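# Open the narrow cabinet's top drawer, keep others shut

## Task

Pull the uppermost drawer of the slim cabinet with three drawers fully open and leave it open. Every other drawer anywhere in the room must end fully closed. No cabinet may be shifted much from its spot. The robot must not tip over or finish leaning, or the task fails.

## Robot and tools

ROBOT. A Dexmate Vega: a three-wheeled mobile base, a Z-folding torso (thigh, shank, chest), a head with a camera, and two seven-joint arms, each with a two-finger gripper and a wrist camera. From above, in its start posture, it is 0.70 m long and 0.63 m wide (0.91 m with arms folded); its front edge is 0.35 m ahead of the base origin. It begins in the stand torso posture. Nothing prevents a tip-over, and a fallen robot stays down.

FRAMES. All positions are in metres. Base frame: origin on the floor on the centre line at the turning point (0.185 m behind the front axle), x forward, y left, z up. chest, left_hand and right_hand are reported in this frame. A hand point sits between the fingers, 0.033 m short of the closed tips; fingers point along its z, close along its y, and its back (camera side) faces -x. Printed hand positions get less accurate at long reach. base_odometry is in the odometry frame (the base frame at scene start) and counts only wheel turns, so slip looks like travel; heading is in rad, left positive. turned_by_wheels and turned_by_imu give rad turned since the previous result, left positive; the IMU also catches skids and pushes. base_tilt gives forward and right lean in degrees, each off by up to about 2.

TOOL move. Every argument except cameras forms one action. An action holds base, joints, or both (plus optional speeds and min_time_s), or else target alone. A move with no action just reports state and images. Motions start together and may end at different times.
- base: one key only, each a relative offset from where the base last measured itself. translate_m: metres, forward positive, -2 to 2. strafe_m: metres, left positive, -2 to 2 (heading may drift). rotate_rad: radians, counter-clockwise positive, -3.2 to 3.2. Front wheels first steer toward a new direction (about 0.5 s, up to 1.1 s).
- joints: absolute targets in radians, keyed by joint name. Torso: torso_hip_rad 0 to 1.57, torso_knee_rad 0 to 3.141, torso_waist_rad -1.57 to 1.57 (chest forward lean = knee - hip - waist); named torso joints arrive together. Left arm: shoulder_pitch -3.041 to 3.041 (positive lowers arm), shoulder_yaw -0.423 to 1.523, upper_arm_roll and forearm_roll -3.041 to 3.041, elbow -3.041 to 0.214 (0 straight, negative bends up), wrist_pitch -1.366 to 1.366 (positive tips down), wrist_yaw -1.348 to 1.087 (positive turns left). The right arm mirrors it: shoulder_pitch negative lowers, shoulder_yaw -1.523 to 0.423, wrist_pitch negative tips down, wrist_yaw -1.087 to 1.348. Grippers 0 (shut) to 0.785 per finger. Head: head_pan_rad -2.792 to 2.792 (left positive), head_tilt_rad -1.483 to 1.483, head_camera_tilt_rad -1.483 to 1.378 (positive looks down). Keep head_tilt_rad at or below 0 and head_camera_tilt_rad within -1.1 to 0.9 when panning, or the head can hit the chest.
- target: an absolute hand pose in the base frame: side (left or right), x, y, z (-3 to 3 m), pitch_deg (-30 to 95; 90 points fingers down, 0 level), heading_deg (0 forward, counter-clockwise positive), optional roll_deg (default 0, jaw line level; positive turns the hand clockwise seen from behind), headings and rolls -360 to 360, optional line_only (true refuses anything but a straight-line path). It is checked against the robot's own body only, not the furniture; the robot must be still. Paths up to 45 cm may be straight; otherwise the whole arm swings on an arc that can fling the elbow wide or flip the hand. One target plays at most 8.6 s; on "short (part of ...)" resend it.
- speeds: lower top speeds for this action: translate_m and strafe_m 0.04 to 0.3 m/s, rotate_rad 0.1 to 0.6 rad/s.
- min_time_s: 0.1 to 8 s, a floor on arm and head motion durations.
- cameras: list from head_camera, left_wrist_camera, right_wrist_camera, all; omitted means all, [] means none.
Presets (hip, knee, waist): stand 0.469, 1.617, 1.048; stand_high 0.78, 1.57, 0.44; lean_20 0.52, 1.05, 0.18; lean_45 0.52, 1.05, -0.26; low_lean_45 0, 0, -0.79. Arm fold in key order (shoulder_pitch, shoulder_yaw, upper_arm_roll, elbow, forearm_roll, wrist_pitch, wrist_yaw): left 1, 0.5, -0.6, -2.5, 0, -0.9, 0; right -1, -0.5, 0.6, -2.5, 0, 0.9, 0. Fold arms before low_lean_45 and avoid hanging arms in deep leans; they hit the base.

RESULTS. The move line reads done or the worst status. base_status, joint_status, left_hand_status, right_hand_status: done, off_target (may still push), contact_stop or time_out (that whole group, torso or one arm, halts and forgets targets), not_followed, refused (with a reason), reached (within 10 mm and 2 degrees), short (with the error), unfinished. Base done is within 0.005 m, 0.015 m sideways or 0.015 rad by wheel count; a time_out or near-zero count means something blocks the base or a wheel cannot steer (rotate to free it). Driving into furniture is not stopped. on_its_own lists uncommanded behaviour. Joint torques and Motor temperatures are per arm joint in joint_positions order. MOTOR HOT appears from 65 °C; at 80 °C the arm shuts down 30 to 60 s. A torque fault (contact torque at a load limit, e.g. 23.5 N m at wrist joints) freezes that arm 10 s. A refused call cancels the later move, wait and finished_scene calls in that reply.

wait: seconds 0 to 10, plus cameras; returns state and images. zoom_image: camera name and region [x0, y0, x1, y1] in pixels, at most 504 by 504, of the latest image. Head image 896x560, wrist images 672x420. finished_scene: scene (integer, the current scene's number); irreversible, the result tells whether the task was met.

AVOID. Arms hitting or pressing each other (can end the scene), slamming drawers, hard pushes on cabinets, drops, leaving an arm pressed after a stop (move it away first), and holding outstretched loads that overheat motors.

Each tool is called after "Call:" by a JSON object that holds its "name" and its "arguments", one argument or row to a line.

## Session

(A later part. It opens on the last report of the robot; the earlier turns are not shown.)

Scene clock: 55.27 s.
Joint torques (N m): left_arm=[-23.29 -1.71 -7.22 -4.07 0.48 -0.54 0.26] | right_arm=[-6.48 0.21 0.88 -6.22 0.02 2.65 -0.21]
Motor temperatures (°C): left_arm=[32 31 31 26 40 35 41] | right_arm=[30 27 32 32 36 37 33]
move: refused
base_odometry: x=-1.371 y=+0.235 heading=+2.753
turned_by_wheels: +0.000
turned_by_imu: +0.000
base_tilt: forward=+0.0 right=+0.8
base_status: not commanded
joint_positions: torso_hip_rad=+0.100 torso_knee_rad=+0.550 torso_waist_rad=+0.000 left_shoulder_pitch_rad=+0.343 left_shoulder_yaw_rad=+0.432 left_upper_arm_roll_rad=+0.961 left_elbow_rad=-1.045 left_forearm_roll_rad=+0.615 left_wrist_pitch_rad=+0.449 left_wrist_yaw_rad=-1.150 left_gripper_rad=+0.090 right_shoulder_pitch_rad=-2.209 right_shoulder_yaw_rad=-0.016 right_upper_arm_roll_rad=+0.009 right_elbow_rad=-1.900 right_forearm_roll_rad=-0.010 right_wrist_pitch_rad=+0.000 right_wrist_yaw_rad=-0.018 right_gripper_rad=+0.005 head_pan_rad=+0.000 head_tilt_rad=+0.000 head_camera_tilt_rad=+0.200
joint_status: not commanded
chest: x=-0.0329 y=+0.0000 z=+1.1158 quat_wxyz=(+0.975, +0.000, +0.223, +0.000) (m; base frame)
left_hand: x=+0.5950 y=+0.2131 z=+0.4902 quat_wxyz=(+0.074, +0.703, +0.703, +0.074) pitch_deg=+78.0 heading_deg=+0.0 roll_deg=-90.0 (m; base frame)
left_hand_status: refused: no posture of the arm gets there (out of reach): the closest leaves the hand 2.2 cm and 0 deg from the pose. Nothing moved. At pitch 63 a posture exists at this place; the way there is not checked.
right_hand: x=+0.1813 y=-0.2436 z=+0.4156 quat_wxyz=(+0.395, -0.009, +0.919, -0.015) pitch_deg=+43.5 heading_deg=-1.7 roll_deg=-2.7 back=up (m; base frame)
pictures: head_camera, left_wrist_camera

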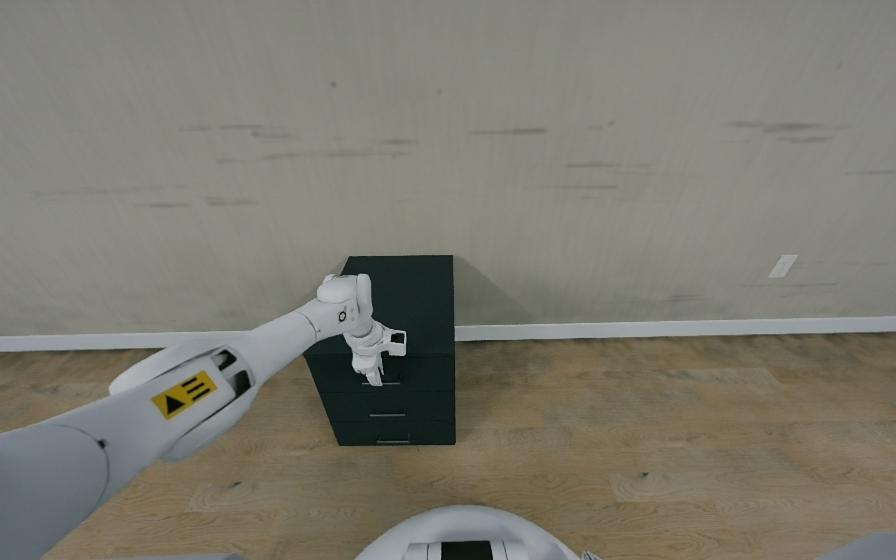

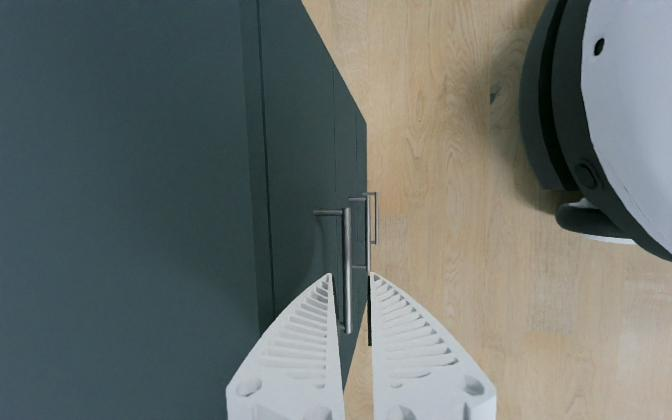

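Call:
{"name": "move", "arguments": {
  "target": {"side":"left","x":0.58,"y":0.212,"z":0.56,"pitch_deg":78,"heading_deg":0,"roll_deg":90,"line_only":true},
  "cameras": []
}}

Call:
{"name": "move", "arguments": {
  "joints": {"torso_hip_rad":0.03},
  "cameras": ["left_wrist_camera"]
}}

Call:
{"name": "move", "arguments": {
  "target": {"side":"left","x":0.595,"y":0.212,"z":0.49,"pitch_deg":78,"heading_deg":0,"roll_deg":90,"line_only":true},
  "cameras": ["left_wrist_camera"]
}}

Scene clock: 58.30 s.
Joint torques (N m): left_arm=[-32.61 5.25 -13.8 -5.57 1.18 0.08 -0.27] | right_arm=[-6.63 -0.07 0.1 -5.34 0.1 2.23 -0.07]
Motor temperatures (°C): left_arm=[32 31 31 26 40 35 41] | right_arm=[30 27 32 32 36 37 33]
move: done
base_odometry: x=-1.371 y=+0.235 heading=+2.753
turned_by_wheels: +0.000
turned_by_imu: +0.000
base_tilt: forward=+0.0 right=+0.7
base_status: not commanded
joint_positions: torso_hip_rad=+0.100 torso_knee_rad=+0.550 torso_waist_rad=+0.000 left_shoulder_pitch_rad=+0.351 left_shoulder_yaw_rad=+0.569 left_upper_arm_roll_rad=+0.937 left_elbow_rad=-1.382 left_forearm_roll_rad=+0.650 left_wrist_pitch_rad=+0.601 left_wrist_yaw_rad=-1.344 left_gripper_rad=+0.090 right_shoulder_pitch_rad=-2.209 right_shoulder_yaw_rad=-0.016 right_upper_arm_roll_rad=+0.009 right_elbow_rad=-1.900 right_forearm_roll_rad=-0.010 right_wrist_pitch_rad=+0.000 right_wrist_yaw_rad=-0.018 right_gripper_rad=+0.005 head_pan_rad=+0.000 head_tilt_rad=+0.000 head_camera_tilt_rad=+0.200
joint_status: not commanded
chest: x=-0.0329 y=+0.0000 z=+1.1158 quat_wxyz=(+0.975, +0.000, +0.223, +0.000) (m; base frame)
left_hand: x=+0.5800 y=+0.2119 z=+0.5588 quat_wxyz=(+0.074, +0.703, +0.703, +0.074) pitch_deg=+78.0 heading_deg=+0.0 roll_deg=-90.0 (m; base frame)
left_hand_status: reached (straight line, planned for 1.4 s): 1 mm and 0.0 deg off.
right_hand: x=+0.1813 y=-0.2436 z=+0.4156 quat_wxyz=(+0.395, -0.009, +0.919, -0.015) pitch_deg=+43.5 heading_deg=-1.7 roll_deg=-2.7 back=up (m; base frame)
pictures: none
No camera images: "cameras" was empty.

Scene clock: 59.60 s.
Joint torques (N m): left_arm=[-31.13 3.91 -13.29 -4.88 0.92 -0.79 0.07] | right_arm=[-7.7 -0.67 0.3 -4.27 0.01 2.97 -0.14]
Motor temperatures (°C): left_arm=[32 31 31 26 40 35 41] | right_arm=[30 27 32 32 36 37 33]
move: done
base_odometry: x=-1.371 y=+0.235 heading=+2.753
turned_by_wheels: +0.000
turned_by_imu: +0.000
base_tilt: forward=+0.1 right=+0.8
base_status: not commanded
joint_positions: torso_hip_rad=+0.030 torso_knee_rad=+0.550 torso_waist_rad=+0.000 left_shoulder_pitch_rad=+0.351 left_shoulder_yaw_rad=+0.571 left_upper_arm_roll_rad=+0.937 left_elbow_rad=-1.386 left_forearm_roll_rad=+0.650 left_wrist_pitch_rad=+0.602 left_wrist_yaw_rad=-1.346 left_gripper_rad=+0.090 right_shoulder_pitch_rad=-2.209 right_shoulder_yaw_rad=-0.016 right_upper_arm_roll_rad=+0.009 right_elbow_rad=-1.900 right_forearm_roll_rad=-0.010 right_wrist_pitch_rad=+0.000 right_wrist_yaw_rad=-0.018 right_gripper_rad=+0.005 head_pan_rad=+0.000 head_tilt_rad=+0.000 head_camera_tilt_rad=+0.200
joint_status: all done
chest: x=+0.0235 y=+0.0000 z=+1.0997 quat_wxyz=(+0.966, +0.000, +0.257, +0.000) (m; base frame)
left_hand: x=+0.5957 y=+0.2119 z=+0.5020 quat_wxyz=(+0.049, +0.705, +0.705, +0.049) pitch_deg=+82.0 heading_deg=+0.0 roll_deg=-90.0 (m; base frame)
right_hand: x=+0.1881 y=-0.2436 z=+0.3862 quat_wxyz=(+0.362, -0.009, +0.932, -0.015) pitch_deg=+47.5 heading_deg=-1.8 roll_deg=-2.9 back=up (m; base frame)
pictures: left_wrist_camera

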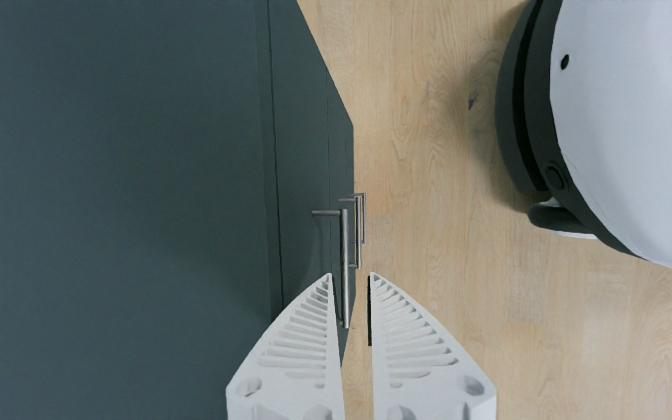

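Scene clock: 61.23 s.
Joint torques (N m): left_arm=[-19.59 2.79 -14.28 -5.9 1.2 0.78 0.42] | right_arm=[-7.92 -1.67 0.65 -5.04 0.1 2.01 -0.1]
Motor temperatures (°C): left_arm=[32 31 31 26 40 35 41] | right_arm=[30 27 32 32 36 36 33]
move: done
base_odometry: x=-1.371 y=+0.235 heading=+2.753
turned_by_wheels: +0.000
turned_by_imu: +0.000
base_tilt: forward=+0.1 right=+0.8
base_status: not commanded
joint_positions: torso_hip_rad=+0.030 torso_knee_rad=+0.550 torso_waist_rad=+0.000 left_shoulder_pitch_rad=+0.426 left_shoulder_yaw_rad=+0.605 left_upper_arm_roll_rad=+0.920 left_elbow_rad=-1.475 left_forearm_roll_rad=+0.670 left_wrist_pitch_rad=+0.639 left_wrist_yaw_rad=-1.269 left_gripper_rad=+0.090 right_shoulder_pitch_rad=-2.209 right_shoulder_yaw_rad=-0.016 right_upper_arm_roll_rad=+0.009 right_elbow_rad=-1.900 right_forearm_roll_rad=-0.010 right_wrist_pitch_rad=+0.000 right_wrist_yaw_rad=-0.018 right_gripper_rad=+0.005 head_pan_rad=+0.000 head_tilt_rad=+0.000 head_camera_tilt_rad=+0.200
joint_status: not commanded
chest: x=+0.0235 y=+0.0000 z=+1.0997 quat_wxyz=(+0.966, +0.000, +0.257, +0.000) (m; base frame)
left_hand: x=+0.5949 y=+0.2119 z=+0.4904 quat_wxyz=(+0.073, +0.703, +0.703, +0.073) pitch_deg=+78.2 heading_deg=+0.0 roll_deg=-90.0 (m; base frame)
left_hand_status: reached (straight line, planned for 0.6 s): 0 mm and 0.2 deg off.
right_hand: x=+0.1881 y=-0.2436 z=+0.3862 quat_wxyz=(+0.362, -0.009, +0.932, -0.015) pitch_deg=+47.5 heading_deg=-1.8 roll_deg=-2.9 back=up (m; base frame)
pictures: left_wrist_camera

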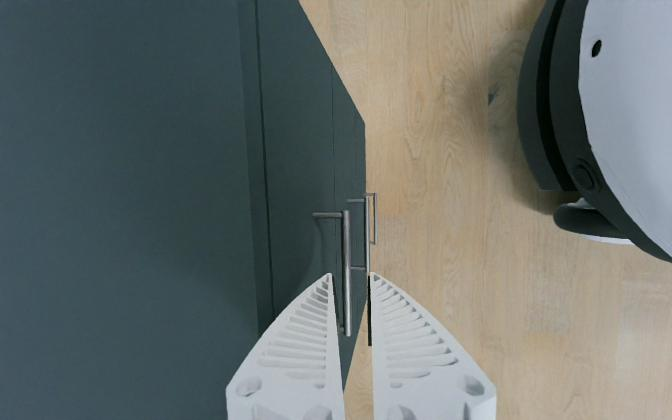

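Call:
{"name": "move", "arguments": {
  "target": {"side":"left","x":0.613,"y":0.209,"z":0.405,"pitch_deg":78,"heading_deg":0,"roll_deg":90,"line_only":true},
  "cameras": ["left_wrist_camera"]
}}

Call:
{"name": "zoom_image", "arguments": {
  "camera": "left_wrist_camera",
  "region": [220, 180, 480, 400]
}}

Scene clock: 64.47 s.
Joint torques (N m): left_arm=[-17.61 -2.56 -0.63 1.68 1.63 -1.4 5.65] | right_arm=[-7.48 -1.33 0.23 -5.49 0.03 1.95 -0.06]
Motor temperatures (°C): left_arm=[32 31 31 26 40 35 41] | right_arm=[30 27 32 32 36 36 33]
move: done
base_odometry: x=-1.371 y=+0.235 heading=+2.753
turned_by_wheels: +0.000
turned_by_imu: +0.001
base_tilt: forward=+0.0 right=+0.8
base_status: not commanded
joint_positions: torso_hip_rad=+0.031 torso_knee_rad=+0.550 torso_waist_rad=+0.001 left_shoulder_pitch_rad=+0.393 left_shoulder_yaw_rad=+0.412 left_upper_arm_roll_rad=+0.957 left_elbow_rad=-1.021 left_forearm_roll_rad=+0.623 left_wrist_pitch_rad=+0.444 left_wrist_yaw_rad=-1.024 left_gripper_rad=+0.090 right_shoulder_pitch_rad=-2.209 right_shoulder_yaw_rad=-0.016 right_upper_arm_roll_rad=+0.009 right_elbow_rad=-1.900 right_forearm_roll_rad=-0.010 right_wrist_pitch_rad=+0.000 right_wrist_yaw_rad=-0.018 right_gripper_rad=+0.005 head_pan_rad=+0.000 head_tilt_rad=+0.000 head_camera_tilt_rad=+0.200
joint_status: not commanded
chest: x=+0.0225 y=+0.0000 z=+1.0998 quat_wxyz=(+0.967, +0.000, +0.256, +0.000) (m; base frame)
left_hand: x=+0.6126 y=+0.2089 z=+0.4070 quat_wxyz=(+0.074, +0.703, +0.703, +0.074) pitch_deg=+78.0 heading_deg=-0.1 roll_deg=+89.8 (m; base frame)
left_hand_status: reached (straight line, planned for 1.8 s): 2 mm and 0.0 deg off.
right_hand: x=+0.1882 y=-0.2436 z=+0.3866 quat_wxyz=(+0.363, -0.009, +0.932, -0.015) pitch_deg=+47.4 heading_deg=-1.8 roll_deg=-2.9 back=up (m; base frame)
pictures: left_wrist_camera

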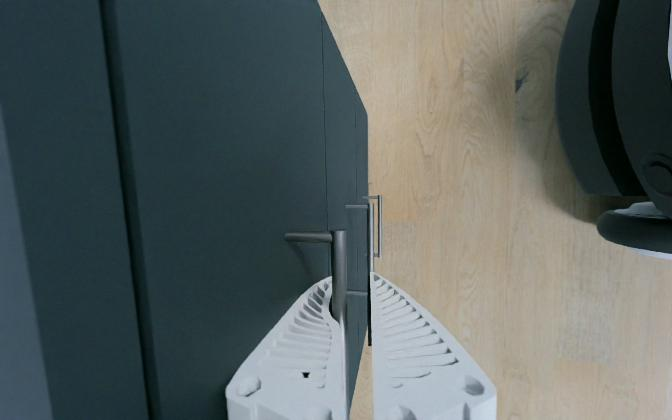

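Scaled by 1.938 from the camera's 672x420 image, which has a finer 960x600 frame.

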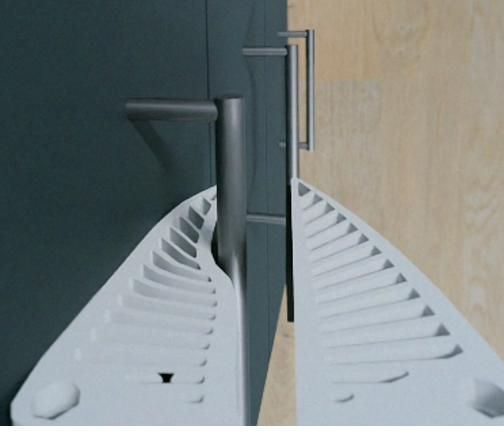

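Call:
{"name": "move", "arguments": {
  "joints": {"left_gripper_rad":0},
  "cameras": []
}}

Call:
{"name": "move", "arguments": {
  "base": {"translate_m":-0.2},
  "speeds": {"translate_m":0.08},
  "cameras": ["head_camera","left_wrist_camera"]
}}

Scene clock: 65.27 s.
Joint torques (N m): left_arm=[-20.5 -1.72 -2.09 1.73 0.8 -0.78 2.91] | right_arm=[-7.67 -1.55 0.04 -5.81 0.17 2.26 -0.15]
Motor temperatures (°C): left_arm=[32 31 31 26 40 35 41] | right_arm=[30 27 32 32 36 36 33]
move: done
base_odometry: x=-1.371 y=+0.235 heading=+2.753
turned_by_wheels: +0.000
turned_by_imu: +0.000
base_tilt: forward=+0.0 right=+0.7
base_status: not commanded
joint_positions: torso_hip_rad=+0.030 torso_knee_rad=+0.550 torso_waist_rad=+0.000 left_shoulder_pitch_rad=+0.393 left_shoulder_yaw_rad=+0.411 left_upper_arm_roll_rad=+0.958 left_elbow_rad=-1.018 left_forearm_roll_rad=+0.623 left_wrist_pitch_rad=+0.443 left_wrist_yaw_rad=-1.021 left_gripper_rad=+0.000 right_shoulder_pitch_rad=-2.209 right_shoulder_yaw_rad=-0.016 right_upper_arm_roll_rad=+0.009 right_elbow_rad=-1.900 right_forearm_roll_rad=-0.010 right_wrist_pitch_rad=+0.000 right_wrist_yaw_rad=-0.018 right_gripper_rad=+0.005 head_pan_rad=+0.000 head_tilt_rad=+0.000 head_camera_tilt_rad=+0.200
joint_status: all done
chest: x=+0.0227 y=+0.0000 z=+1.0998 quat_wxyz=(+0.967, +0.000, +0.256, +0.000) (m; base frame)
left_hand: x=+0.6129 y=+0.2089 z=+0.4062 quat_wxyz=(+0.074, +0.703, +0.703, +0.074) pitch_deg=+78.0 heading_deg=-0.1 roll_deg=+89.9 (m; base frame)
right_hand: x=+0.1882 y=-0.2436 z=+0.3865 quat_wxyz=(+0.363, -0.009, +0.932, -0.015) pitch_deg=+47.4 heading_deg=-1.8 roll_deg=-2.9 back=up (m; base frame)
pictures: none
No camera images: "cameras" was empty.

Scene clock: 68.67 s.
Joint torques (N m): left_arm=[-9.59 -4.21 -1.89 -3.15 -3.36 -1.68 -1.38] | right_arm=[-6.7 -1.46 0.33 -5.5 0.17 1.55 -0.2]
Motor temperatures (°C): left_arm=[32 31 31 26 40 35 41] | right_arm=[30 27 32 32 36 36 33]
move: done
base_odometry: x=-1.186 y=+0.160 heading=+2.754
turned_by_wheels: +0.001
turned_by_imu: +0.002
base_tilt: forward=+0.0 right=+0.8
base_status: done
joint_positions: torso_hip_rad=+0.030 torso_knee_rad=+0.550 torso_waist_rad=+0.000 left_shoulder_pitch_rad=+0.393 left_shoulder_yaw_rad=+0.411 left_upper_arm_roll_rad=+0.958 left_elbow_rad=-1.017 left_forearm_roll_rad=+0.624 left_wrist_pitch_rad=+0.443 left_wrist_yaw_rad=-1.019 left_gripper_rad=+0.000 right_shoulder_pitch_rad=-2.209 right_shoulder_yaw_rad=-0.016 right_upper_arm_roll_rad=+0.009 right_elbow_rad=-1.900 right_forearm_roll_rad=-0.010 right_wrist_pitch_rad=+0.000 right_wrist_yaw_rad=-0.018 right_gripper_rad=+0.005 head_pan_rad=+0.000 head_tilt_rad=+0.000 head_camera_tilt_rad=+0.200
joint_status: not commanded
chest: x=+0.0231 y=+0.0000 z=+1.0997 quat_wxyz=(+0.966, +0.000, +0.257, +0.000) (m; base frame)
left_hand: x=+0.6137 y=+0.2096 z=+0.4060 quat_wxyz=(+0.074, +0.703, +0.703, +0.075) pitch_deg=+77.9 heading_deg=+0.3 roll_deg=-89.8 (m; base frame)
right_hand: x=+0.1882 y=-0.2436 z=+0.3864 quat_wxyz=(+0.363, -0.009, +0.932, -0.015) pitch_deg=+47.4 heading_deg=-1.8 roll_deg=-2.9 back=up (m; base frame)
pictures: head_camera, left_wrist_camera

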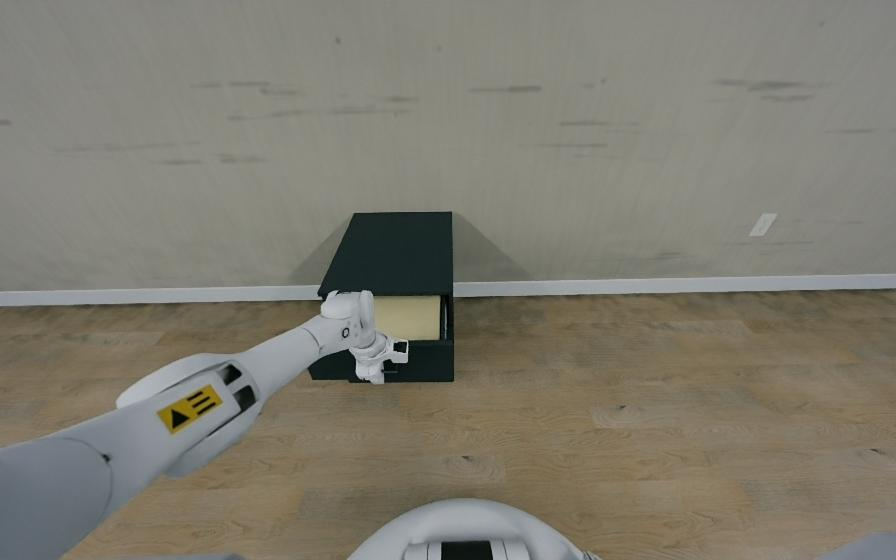

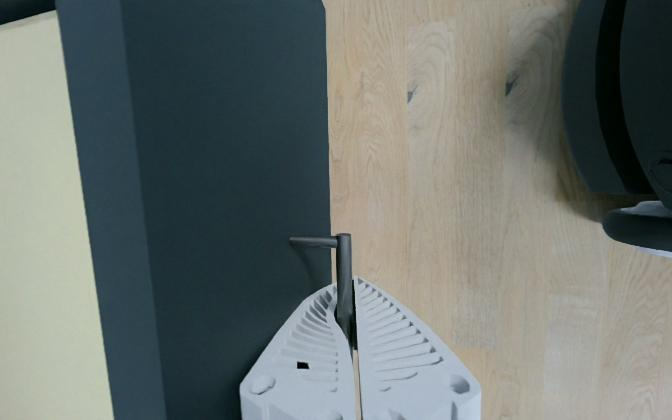

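Call:
{"name": "move", "arguments": {
  "base": {"translate_m":-0.1},
  "speeds": {"translate_m":0.06},
  "cameras": ["head_camera"]
}}

Call:
{"name": "move", "arguments": {
  "base": {"translate_m":-0.04},
  "speeds": {"translate_m":0.04},
  "cameras": ["head_camera"]
}}

Scene clock: 71.37 s.
Joint torques (N m): left_arm=[-10.22 -8.66 -1.47 -5.63 -4.43 -2.62 -0.79] | right_arm=[-7.91 -1.28 0.52 -5.69 0.04 2.07 -0.08]
Motor temperatures (°C): left_arm=[32 31 31 26 40 35 41] | right_arm=[30 27 32 32 36 36 33]
move: done
base_odometry: x=-1.093 y=+0.122 heading=+2.753
turned_by_wheels: -0.001
turned_by_imu: -0.001
base_tilt: forward=+0.0 right=+0.8
base_status: done
joint_positions: torso_hip_rad=+0.030 torso_knee_rad=+0.550 torso_waist_rad=+0.000 left_shoulder_pitch_rad=+0.393 left_shoulder_yaw_rad=+0.411 left_upper_arm_roll_rad=+0.958 left_elbow_rad=-1.017 left_forearm_roll_rad=+0.624 left_wrist_pitch_rad=+0.443 left_wrist_yaw_rad=-1.019 left_gripper_rad=+0.000 right_shoulder_pitch_rad=-2.209 right_shoulder_yaw_rad=-0.016 right_upper_arm_roll_rad=+0.009 right_elbow_rad=-1.900 right_forearm_roll_rad=-0.010 right_wrist_pitch_rad=+0.000 right_wrist_yaw_rad=-0.018 right_gripper_rad=+0.005 head_pan_rad=+0.000 head_tilt_rad=+0.000 head_camera_tilt_rad=+0.200
joint_status: not commanded
chest: x=+0.0232 y=+0.0000 z=+1.0997 quat_wxyz=(+0.966, +0.000, +0.257, +0.000) (m; base frame)
left_hand: x=+0.6137 y=+0.2100 z=+0.4059 quat_wxyz=(+0.074, +0.703, +0.704, +0.075) pitch_deg=+77.9 heading_deg=+0.4 roll_deg=-89.6 (m; base frame)
right_hand: x=+0.1882 y=-0.2436 z=+0.3863 quat_wxyz=(+0.363, -0.009, +0.932, -0.015) pitch_deg=+47.5 heading_deg=-1.8 roll_deg=-2.9 back=up (m; base frame)
pictures: head_camera

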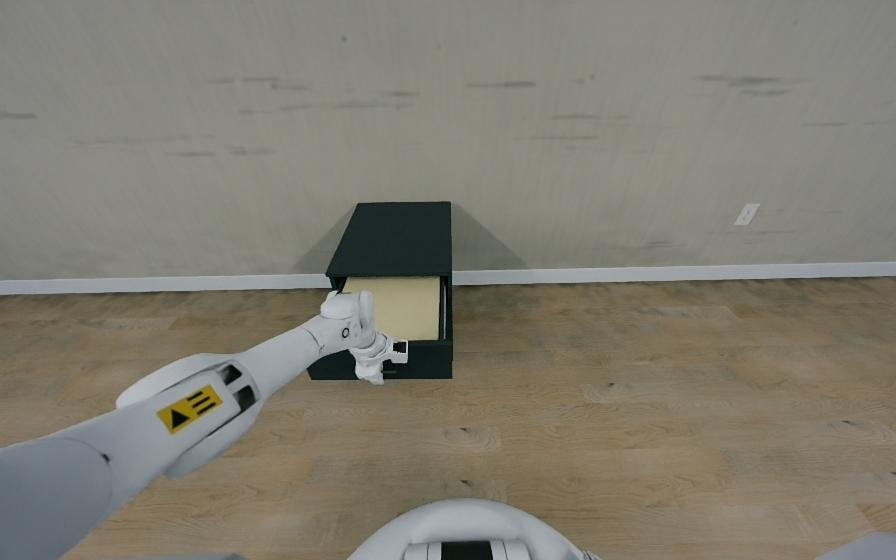

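Scene clock: 72.97 s.
Joint torques (N m): left_arm=[-10.02 -7.55 -1.6 -6.34 -4.95 -3.13 -1.09] | right_arm=[-8.18 -2.26 0.68 -4.54 0.17 1.06 -0.29]
Motor temperatures (°C): left_arm=[32 31 31 26 40 35 41] | right_arm=[30 27 32 32 36 36 33]
move: done
base_odometry: x=-1.056 y=+0.107 heading=+2.753
turned_by_wheels: -0.001
turned_by_imu: +0.000
base_tilt: forward=+0.1 right=+0.7
base_status: done
joint_positions: torso_hip_rad=+0.030 torso_knee_rad=+0.550 torso_waist_rad=+0.000 left_shoulder_pitch_rad=+0.393 left_shoulder_yaw_rad=+0.411 left_upper_arm_roll_rad=+0.958 left_elbow_rad=-1.017 left_forearm_roll_rad=+0.624 left_wrist_pitch_rad=+0.443 left_wrist_yaw_rad=-1.019 left_gripper_rad=+0.000 right_shoulder_pitch_rad=-2.209 right_shoulder_yaw_rad=-0.016 right_upper_arm_roll_rad=+0.009 right_elbow_rad=-1.900 right_forearm_roll_rad=-0.010 right_wrist_pitch_rad=+0.000 right_wrist_yaw_rad=-0.018 right_gripper_rad=+0.005 head_pan_rad=+0.000 head_tilt_rad=+0.000 head_camera_tilt_rad=+0.200
joint_status: not commanded
chest: x=+0.0232 y=+0.0000 z=+1.0997 quat_wxyz=(+0.966, +0.000, +0.257, +0.000) (m; base frame)
left_hand: x=+0.6137 y=+0.2101 z=+0.4059 quat_wxyz=(+0.074, +0.703, +0.704, +0.075) pitch_deg=+77.9 heading_deg=+0.5 roll_deg=-89.6 (m; base frame)
right_hand: x=+0.1882 y=-0.2436 z=+0.3863 quat_wxyz=(+0.363, -0.009, +0.932, -0.015) pitch_deg=+47.5 heading_deg=-1.8 roll_deg=-2.9 back=up (m; base frame)
pictures: head_camera

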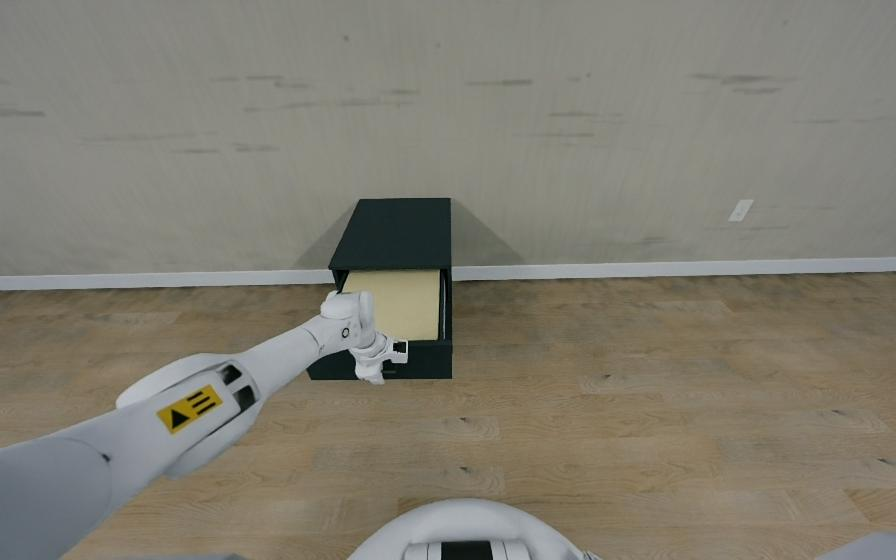

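Call:
{"name": "move", "arguments": {
  "base": {"translate_m":-0.04},
  "speeds": {"translate_m":0.04},
  "cameras": ["head_camera"]
}}

Call:
{"name": "move", "arguments": {
  "base": {"translate_m":-0.03},
  "speeds": {"translate_m":0.04},
  "cameras": ["head_camera","left_wrist_camera"]
}}

Scene clock: 75.00 s.
Joint torques (N m): left_arm=[-9.24 -9.84 -2.33 -4.62 -5.11 -2.63 -3.64] | right_arm=[-6.99 -1.46 0.53 -4.19 0.12 2.27 0]
Motor temperatures (°C): left_arm=[32 31 31 26 41 35 41] | right_arm=[30 27 32 32 36 36 33]
move: done
base_odometry: x=-1.019 y=+0.092 heading=+2.752
turned_by_wheels: -0.001
turned_by_imu: -0.001
base_tilt: forward=+0.1 right=+0.7
base_status: done
joint_positions: torso_hip_rad=+0.030 torso_knee_rad=+0.550 torso_waist_rad=+0.000 left_shoulder_pitch_rad=+0.393 left_shoulder_yaw_rad=+0.411 left_upper_arm_roll_rad=+0.958 left_elbow_rad=-1.017 left_forearm_roll_rad=+0.624 left_wrist_pitch_rad=+0.443 left_wrist_yaw_rad=-1.018 left_gripper_rad=+0.000 right_shoulder_pitch_rad=-2.209 right_shoulder_yaw_rad=-0.016 right_upper_arm_roll_rad=+0.009 right_elbow_rad=-1.900 right_forearm_roll_rad=-0.010 right_wrist_pitch_rad=+0.000 right_wrist_yaw_rad=-0.018 right_gripper_rad=+0.005 head_pan_rad=+0.000 head_tilt_rad=+0.000 head_camera_tilt_rad=+0.200
joint_status: not commanded
chest: x=+0.0234 y=+0.0000 z=+1.0997 quat_wxyz=(+0.966, +0.000, +0.257, +0.000) (m; base frame)
left_hand: x=+0.6141 y=+0.2100 z=+0.4058 quat_wxyz=(+0.074, +0.703, +0.703, +0.076) pitch_deg=+77.8 heading_deg=+0.4 roll_deg=-89.6 (m; base frame)
right_hand: x=+0.1881 y=-0.2436 z=+0.3862 quat_wxyz=(+0.362, -0.009, +0.932, -0.015) pitch_deg=+47.5 heading_deg=-1.8 roll_deg=-2.9 back=up (m; base frame)
pictures: head_camera

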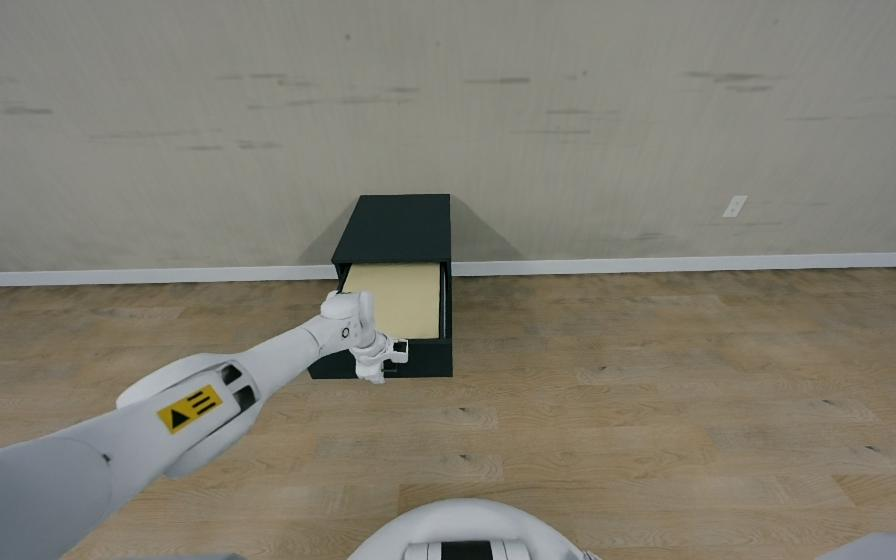

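Scene clock: 76.50 s.
Joint torques (N m): left_arm=[32.28 -8.54 12.4 4.6 -12.35 -1.98 -14.36] | right_arm=[-6.82 -1.7 0.23 -5.87 0.16 2.47 -0.22]
Motor temperatures (°C): left_arm=[32 31 31 26 41 35 43] | right_arm=[30 27 32 32 36 36 33]
move: done
base_odometry: x=-0.992 y=+0.080 heading=+2.750
turned_by_wheels: -0.001
turned_by_imu: -0.002
base_tilt: forward=+0.0 right=+0.8
base_status: done
joint_positions: torso_hip_rad=+0.030 torso_knee_rad=+0.550 torso_waist_rad=+0.000 left_shoulder_pitch_rad=+0.391 left_shoulder_yaw_rad=+0.411 left_upper_arm_roll_rad=+0.957 left_elbow_rad=-1.018 left_forearm_roll_rad=+0.626 left_wrist_pitch_rad=+0.443 left_wrist_yaw_rad=-1.014 left_gripper_rad=+0.000 right_shoulder_pitch_rad=-2.209 right_shoulder_yaw_rad=-0.016 right_upper_arm_roll_rad=+0.009 right_elbow_rad=-1.900 right_forearm_roll_rad=-0.010 right_wrist_pitch_rad=+0.000 right_wrist_yaw_rad=-0.018 right_gripper_rad=+0.005 head_pan_rad=+0.000 head_tilt_rad=+0.000 head_camera_tilt_rad=+0.200
joint_status: not commanded
chest: x=+0.0234 y=+0.0000 z=+1.0997 quat_wxyz=(+0.966, +0.000, +0.257, +0.000) (m; base frame)
left_hand: x=+0.6173 y=+0.2099 z=+0.4076 quat_wxyz=(+0.077, +0.703, +0.703, +0.078) pitch_deg=+77.4 heading_deg=+0.5 roll_deg=-89.6 (m; base frame)
right_hand: x=+0.1882 y=-0.2436 z=+0.3863 quat_wxyz=(+0.362, -0.009, +0.932, -0.015) pitch_deg=+47.5 heading_deg=-1.8 roll_deg=-2.9 back=up (m; base frame)
pictures: head_camera, left_wrist_camera

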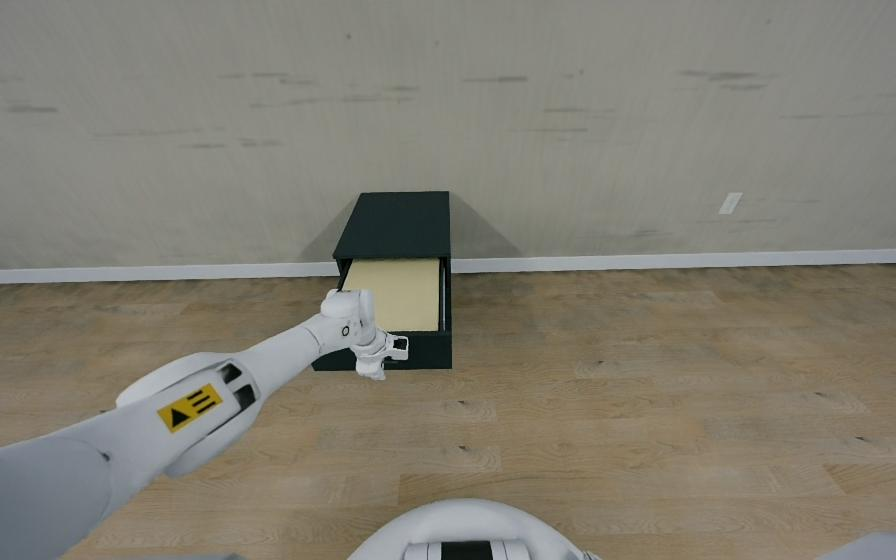

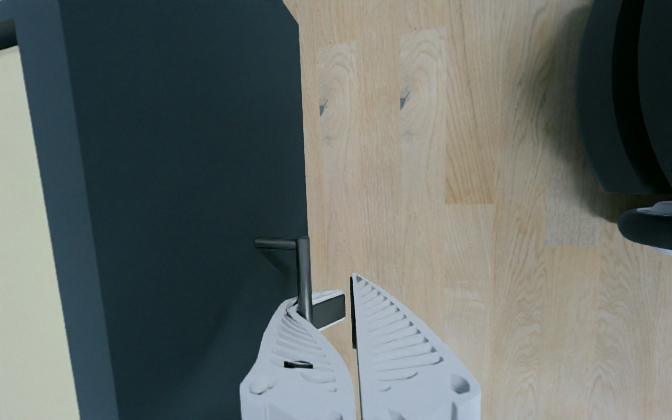

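Call:
{"name": "move", "arguments": {
  "base": {"translate_m":0.017},
  "speeds": {"translate_m":0.04},
  "cameras": []
}}

Call:
{"name": "move", "arguments": {
  "joints": {"left_gripper_rad":0.12},
  "cameras": ["left_wrist_camera"]
}}

Scene clock: 77.90 s.
Joint torques (N m): left_arm=[11.79 -6.15 6.51 1.46 -5.47 -1.15 -5.21] | right_arm=[-7.64 -2.24 0.18 -5.99 0.33 2.82 0.04]
Motor temperatures (°C): left_arm=[32 31 31 26 41 35 44] | right_arm=[30 27 32 32 36 36 33]
move: done
base_odometry: x=-1.008 y=+0.086 heading=+2.750
turned_by_wheels: -0.001
turned_by_imu: +0.000
base_tilt: forward=+0.0 right=+0.8
base_status: done
joint_positions: torso_hip_rad=+0.030 torso_knee_rad=+0.550 torso_waist_rad=+0.000 left_shoulder_pitch_rad=+0.392 left_shoulder_yaw_rad=+0.411 left_upper_arm_roll_rad=+0.957 left_elbow_rad=-1.017 left_forearm_roll_rad=+0.624 left_wrist_pitch_rad=+0.443 left_wrist_yaw_rad=-1.018 left_gripper_rad=+0.000 right_shoulder_pitch_rad=-2.209 right_shoulder_yaw_rad=-0.016 right_upper_arm_roll_rad=+0.009 right_elbow_rad=-1.900 right_forearm_roll_rad=-0.010 right_wrist_pitch_rad=+0.000 right_wrist_yaw_rad=-0.018 right_gripper_rad=+0.005 head_pan_rad=+0.000 head_tilt_rad=+0.000 head_camera_tilt_rad=+0.200
joint_status: not commanded
chest: x=+0.0231 y=+0.0000 z=+1.0998 quat_wxyz=(+0.966, +0.000, +0.257, +0.000) (m; base frame)
left_hand: x=+0.6152 y=+0.2095 z=+0.4069 quat_wxyz=(+0.076, +0.703, +0.703, +0.076) pitch_deg=+77.7 heading_deg=+0.2 roll_deg=-89.8 (m; base frame)
right_hand: x=+0.1882 y=-0.2436 z=+0.3864 quat_wxyz=(+0.363, -0.009, +0.932, -0.015) pitch_deg=+47.4 heading_deg=-1.8 roll_deg=-2.9 back=up (m; base frame)
pictures: none
No camera images: "cameras" was empty.

Scene clock: 78.50 s.
Joint torques (N m): left_arm=[4.21 -5.37 4.03 -0.46 -3.72 -1.34 -2.74] | right_arm=[-6.77 -1.42 0.33 -5.3 0.04 2.24 -0.14]
Motor temperatures (°C): left_arm=[32 31 31 26 41 35 44] | right_arm=[30 27 32 32 36 36 33]
move: done
base_odometry: x=-1.008 y=+0.086 heading=+2.750
turned_by_wheels: +0.000
turned_by_imu: +0.000
base_tilt: forward=+0.0 right=+0.7
base_status: not commanded
joint_positions: torso_hip_rad=+0.030 torso_knee_rad=+0.550 torso_waist_rad=+0.000 left_shoulder_pitch_rad=+0.392 left_shoulder_yaw_rad=+0.411 left_upper_arm_roll_rad=+0.957 left_elbow_rad=-1.017 left_forearm_roll_rad=+0.624 left_wrist_pitch_rad=+0.443 left_wrist_yaw_rad=-1.019 left_gripper_rad=+0.120 right_shoulder_pitch_rad=-2.209 right_shoulder_yaw_rad=-0.016 right_upper_arm_roll_rad=+0.009 right_elbow_rad=-1.900 right_forearm_roll_rad=-0.010 right_wrist_pitch_rad=+0.000 right_wrist_yaw_rad=-0.018 right_gripper_rad=+0.005 head_pan_rad=+0.000 head_tilt_rad=+0.000 head_camera_tilt_rad=+0.200
joint_status: all done
chest: x=+0.0231 y=+0.0000 z=+1.0997 quat_wxyz=(+0.966, +0.000, +0.257, +0.000) (m; base frame)
left_hand: x=+0.6146 y=+0.2095 z=+0.4065 quat_wxyz=(+0.075, +0.703, +0.703, +0.075) pitch_deg=+77.8 heading_deg=+0.2 roll_deg=-89.9 (m; base frame)
right_hand: x=+0.1882 y=-0.2436 z=+0.3864 quat_wxyz=(+0.363, -0.009, +0.932, -0.015) pitch_deg=+47.4 heading_deg=-1.8 roll_deg=-2.9 back=up (m; base frame)
pictures: left_wrist_camera

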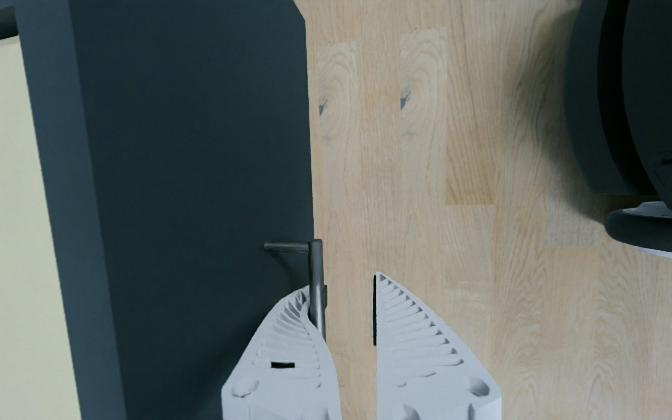

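Call:
{"name": "move", "arguments": {
  "base": {"translate_m":0.018},
  "speeds": {"translate_m":0.04},
  "cameras": ["left_wrist_camera"]
}}

Call:
{"name": "move", "arguments": {
  "target": {"side":"left","x":0.585,"y":0.212,"z":0.54,"pitch_deg":78,"heading_deg":0,"roll_deg":90,"line_only":true},
  "cameras": ["left_wrist_camera"]
}}

Call:
{"name": "move", "arguments": {
  "base": {"translate_m":-0.4},
  "cameras": ["head_camera"]
}}

Scene clock: 79.97 s.
Joint torques (N m): left_arm=[-1.29 -3.93 1.09 -0.21 -2.37 -1.32 -1.23] | right_arm=[-7.23 -1.29 0.61 -4.91 0.2 2.85 -0.1]
Motor temperatures (°C): left_arm=[32 31 31 26 41 35 43] | right_arm=[30 27 32 32 36 36 33]
move: done
base_odometry: x=-1.024 y=+0.093 heading=+2.750
turned_by_wheels: +0.000
turned_by_imu: +0.000
base_tilt: forward=+0.0 right=+0.7
base_status: done
joint_positions: torso_hip_rad=+0.030 torso_knee_rad=+0.550 torso_waist_rad=+0.000 left_shoulder_pitch_rad=+0.392 left_shoulder_yaw_rad=+0.411 left_upper_arm_roll_rad=+0.958 left_elbow_rad=-1.017 left_forearm_roll_rad=+0.623 left_wrist_pitch_rad=+0.443 left_wrist_yaw_rad=-1.019 left_gripper_rad=+0.120 right_shoulder_pitch_rad=-2.209 right_shoulder_yaw_rad=-0.016 right_upper_arm_roll_rad=+0.009 right_elbow_rad=-1.900 right_forearm_roll_rad=-0.010 right_wrist_pitch_rad=+0.000 right_wrist_yaw_rad=-0.018 right_gripper_rad=+0.005 head_pan_rad=+0.000 head_tilt_rad=+0.000 head_camera_tilt_rad=+0.200
joint_status: not commanded
chest: x=+0.0231 y=+0.0000 z=+1.0998 quat_wxyz=(+0.966, +0.000, +0.257, +0.000) (m; base frame)
left_hand: x=+0.6141 y=+0.2093 z=+0.4063 quat_wxyz=(+0.075, +0.703, +0.703, +0.075) pitch_deg=+77.8 heading_deg=+0.1 roll_deg=-89.9 (m; base frame)
right_hand: x=+0.1882 y=-0.2436 z=+0.3864 quat_wxyz=(+0.363, -0.009, +0.932, -0.015) pitch_deg=+47.4 heading_deg=-1.8 roll_deg=-2.9 back=up (m; base frame)
pictures: left_wrist_camera

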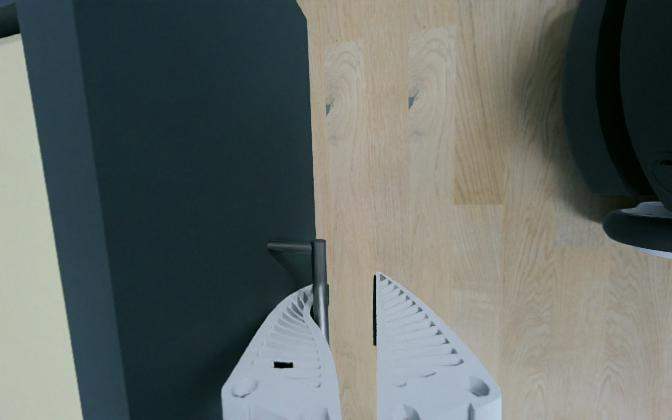

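Scene clock: 83.63 s.
Joint torques (N m): left_arm=[-30.45 4.74 -8.83 -5.21 1.04 0.56 -0.14] | right_arm=[-7.02 -1.36 0.7 -5.59 0.03 2.28 -0.12]
Motor temperatures (°C): left_arm=[32 31 31 26 41 35 43] | right_arm=[30 27 32 32 36 36 33]
move: done
base_odometry: x=-1.024 y=+0.093 heading=+2.750
turned_by_wheels: +0.000
turned_by_imu: +0.000
base_tilt: forward=+0.0 right=+0.8
base_status: not commanded
joint_positions: torso_hip_rad=+0.030 torso_knee_rad=+0.550 torso_waist_rad=+0.000 left_shoulder_pitch_rad=+0.362 left_shoulder_yaw_rad=+0.715 left_upper_arm_roll_rad=+0.981 left_elbow_rad=-1.667 left_forearm_roll_rad=+0.616 left_wrist_pitch_rad=+0.758 left_wrist_yaw_rad=-1.346 left_gripper_rad=+0.120 right_shoulder_pitch_rad=-2.209 right_shoulder_yaw_rad=-0.016 right_upper_arm_roll_rad=+0.009 right_elbow_rad=-1.900 right_forearm_roll_rad=-0.010 right_wrist_pitch_rad=+0.000 right_wrist_yaw_rad=-0.018 right_gripper_rad=+0.005 head_pan_rad=+0.000 head_tilt_rad=+0.000 head_camera_tilt_rad=+0.200
joint_status: not commanded
chest: x=+0.0236 y=+0.0000 z=+1.0996 quat_wxyz=(+0.966, +0.000, +0.257, +0.000) (m; base frame)
left_hand: x=+0.5854 y=+0.2120 z=+0.5384 quat_wxyz=(+0.074, +0.703, +0.703, +0.074) pitch_deg=+78.0 heading_deg=+0.0 roll_deg=+90.0 (m; base frame)
left_hand_status: reached (straight line, planned for 2.4 s): 2 mm and 0.0 deg off.
right_hand: x=+0.1881 y=-0.2436 z=+0.3861 quat_wxyz=(+0.362, -0.009, +0.932, -0.015) pitch_deg=+47.5 heading_deg=-1.8 roll_deg=-2.9 back=up (m; base frame)
pictures: left_wrist_camera

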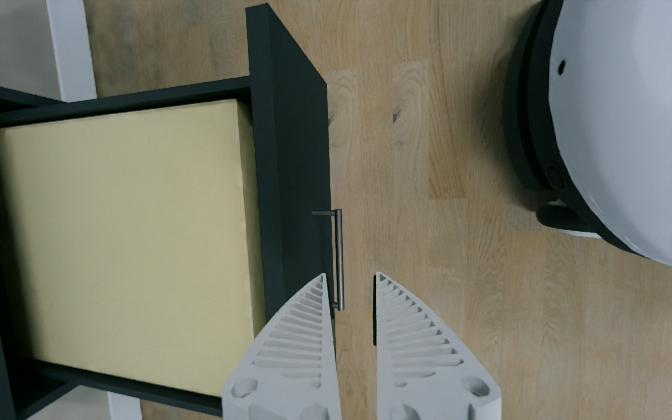

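Scene clock: 86.53 s.
Joint torques (N m): left_arm=[-30.78 5.18 -9.25 -5.1 1.01 -0.13 0.01] | right_arm=[-8.06 -0.49 0.48 -4.54 0.16 2.43 -0.05]
Motor temperatures (°C): left_arm=[32 31 31 26 41 35 43] | right_arm=[30 27 32 32 36 36 33]
move: done
base_odometry: x=-0.655 y=-0.059 heading=+2.749
turned_by_wheels: -0.001
turned_by_imu: -0.001
base_tilt: forward=+0.0 right=+0.8
base_status: done
joint_positions: torso_hip_rad=+0.030 torso_knee_rad=+0.550 torso_waist_rad=+0.000 left_shoulder_pitch_rad=+0.361 left_shoulder_yaw_rad=+0.717 left_upper_arm_roll_rad=+0.982 left_elbow_rad=-1.670 left_forearm_roll_rad=+0.615 left_wrist_pitch_rad=+0.760 left_wrist_yaw_rad=-1.348 left_gripper_rad=+0.120 right_shoulder_pitch_rad=-2.209 right_shoulder_yaw_rad=-0.016 right_upper_arm_roll_rad=+0.009 right_elbow_rad=-1.900 right_forearm_roll_rad=-0.010 right_wrist_pitch_rad=+0.000 right_wrist_yaw_rad=-0.018 right_gripper_rad=+0.005 head_pan_rad=+0.000 head_tilt_rad=+0.000 head_camera_tilt_rad=+0.200
joint_status: not commanded
chest: x=+0.0235 y=+0.0000 z=+1.0997 quat_wxyz=(+0.966, +0.000, +0.257, +0.000) (m; base frame)
left_hand: x=+0.5850 y=+0.2119 z=+0.5394 quat_wxyz=(+0.074, +0.703, +0.703, +0.074) pitch_deg=+78.0 heading_deg=+0.0 roll_deg=+90.0 (m; base frame)
right_hand: x=+0.1881 y=-0.2436 z=+0.3861 quat_wxyz=(+0.362, -0.009, +0.932, -0.015) pitch_deg=+47.5 heading_deg=-1.8 roll_deg=-2.9 back=up (m; base frame)
pictures: head_camera

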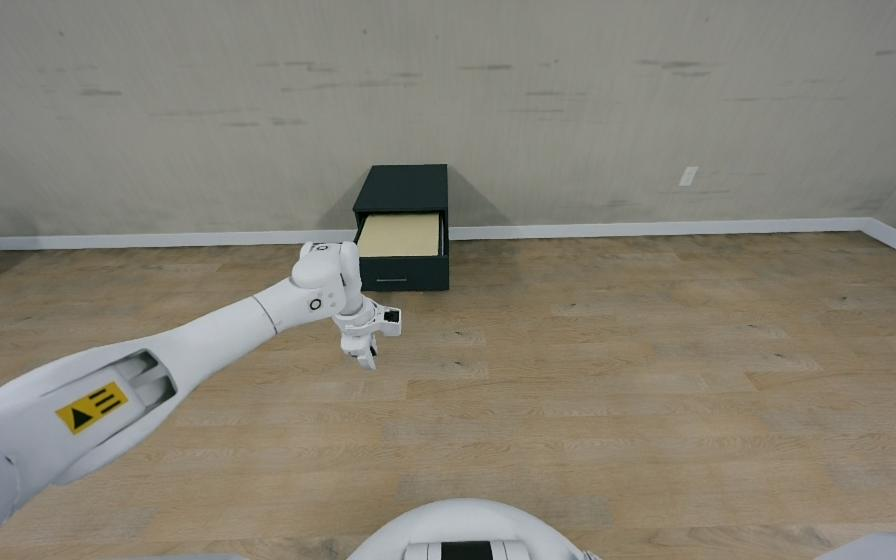

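Call:
{"name": "finished_scene", "arguments": {
  "scene": 2,
  "done": true
}}

The scene is finished: the task was done.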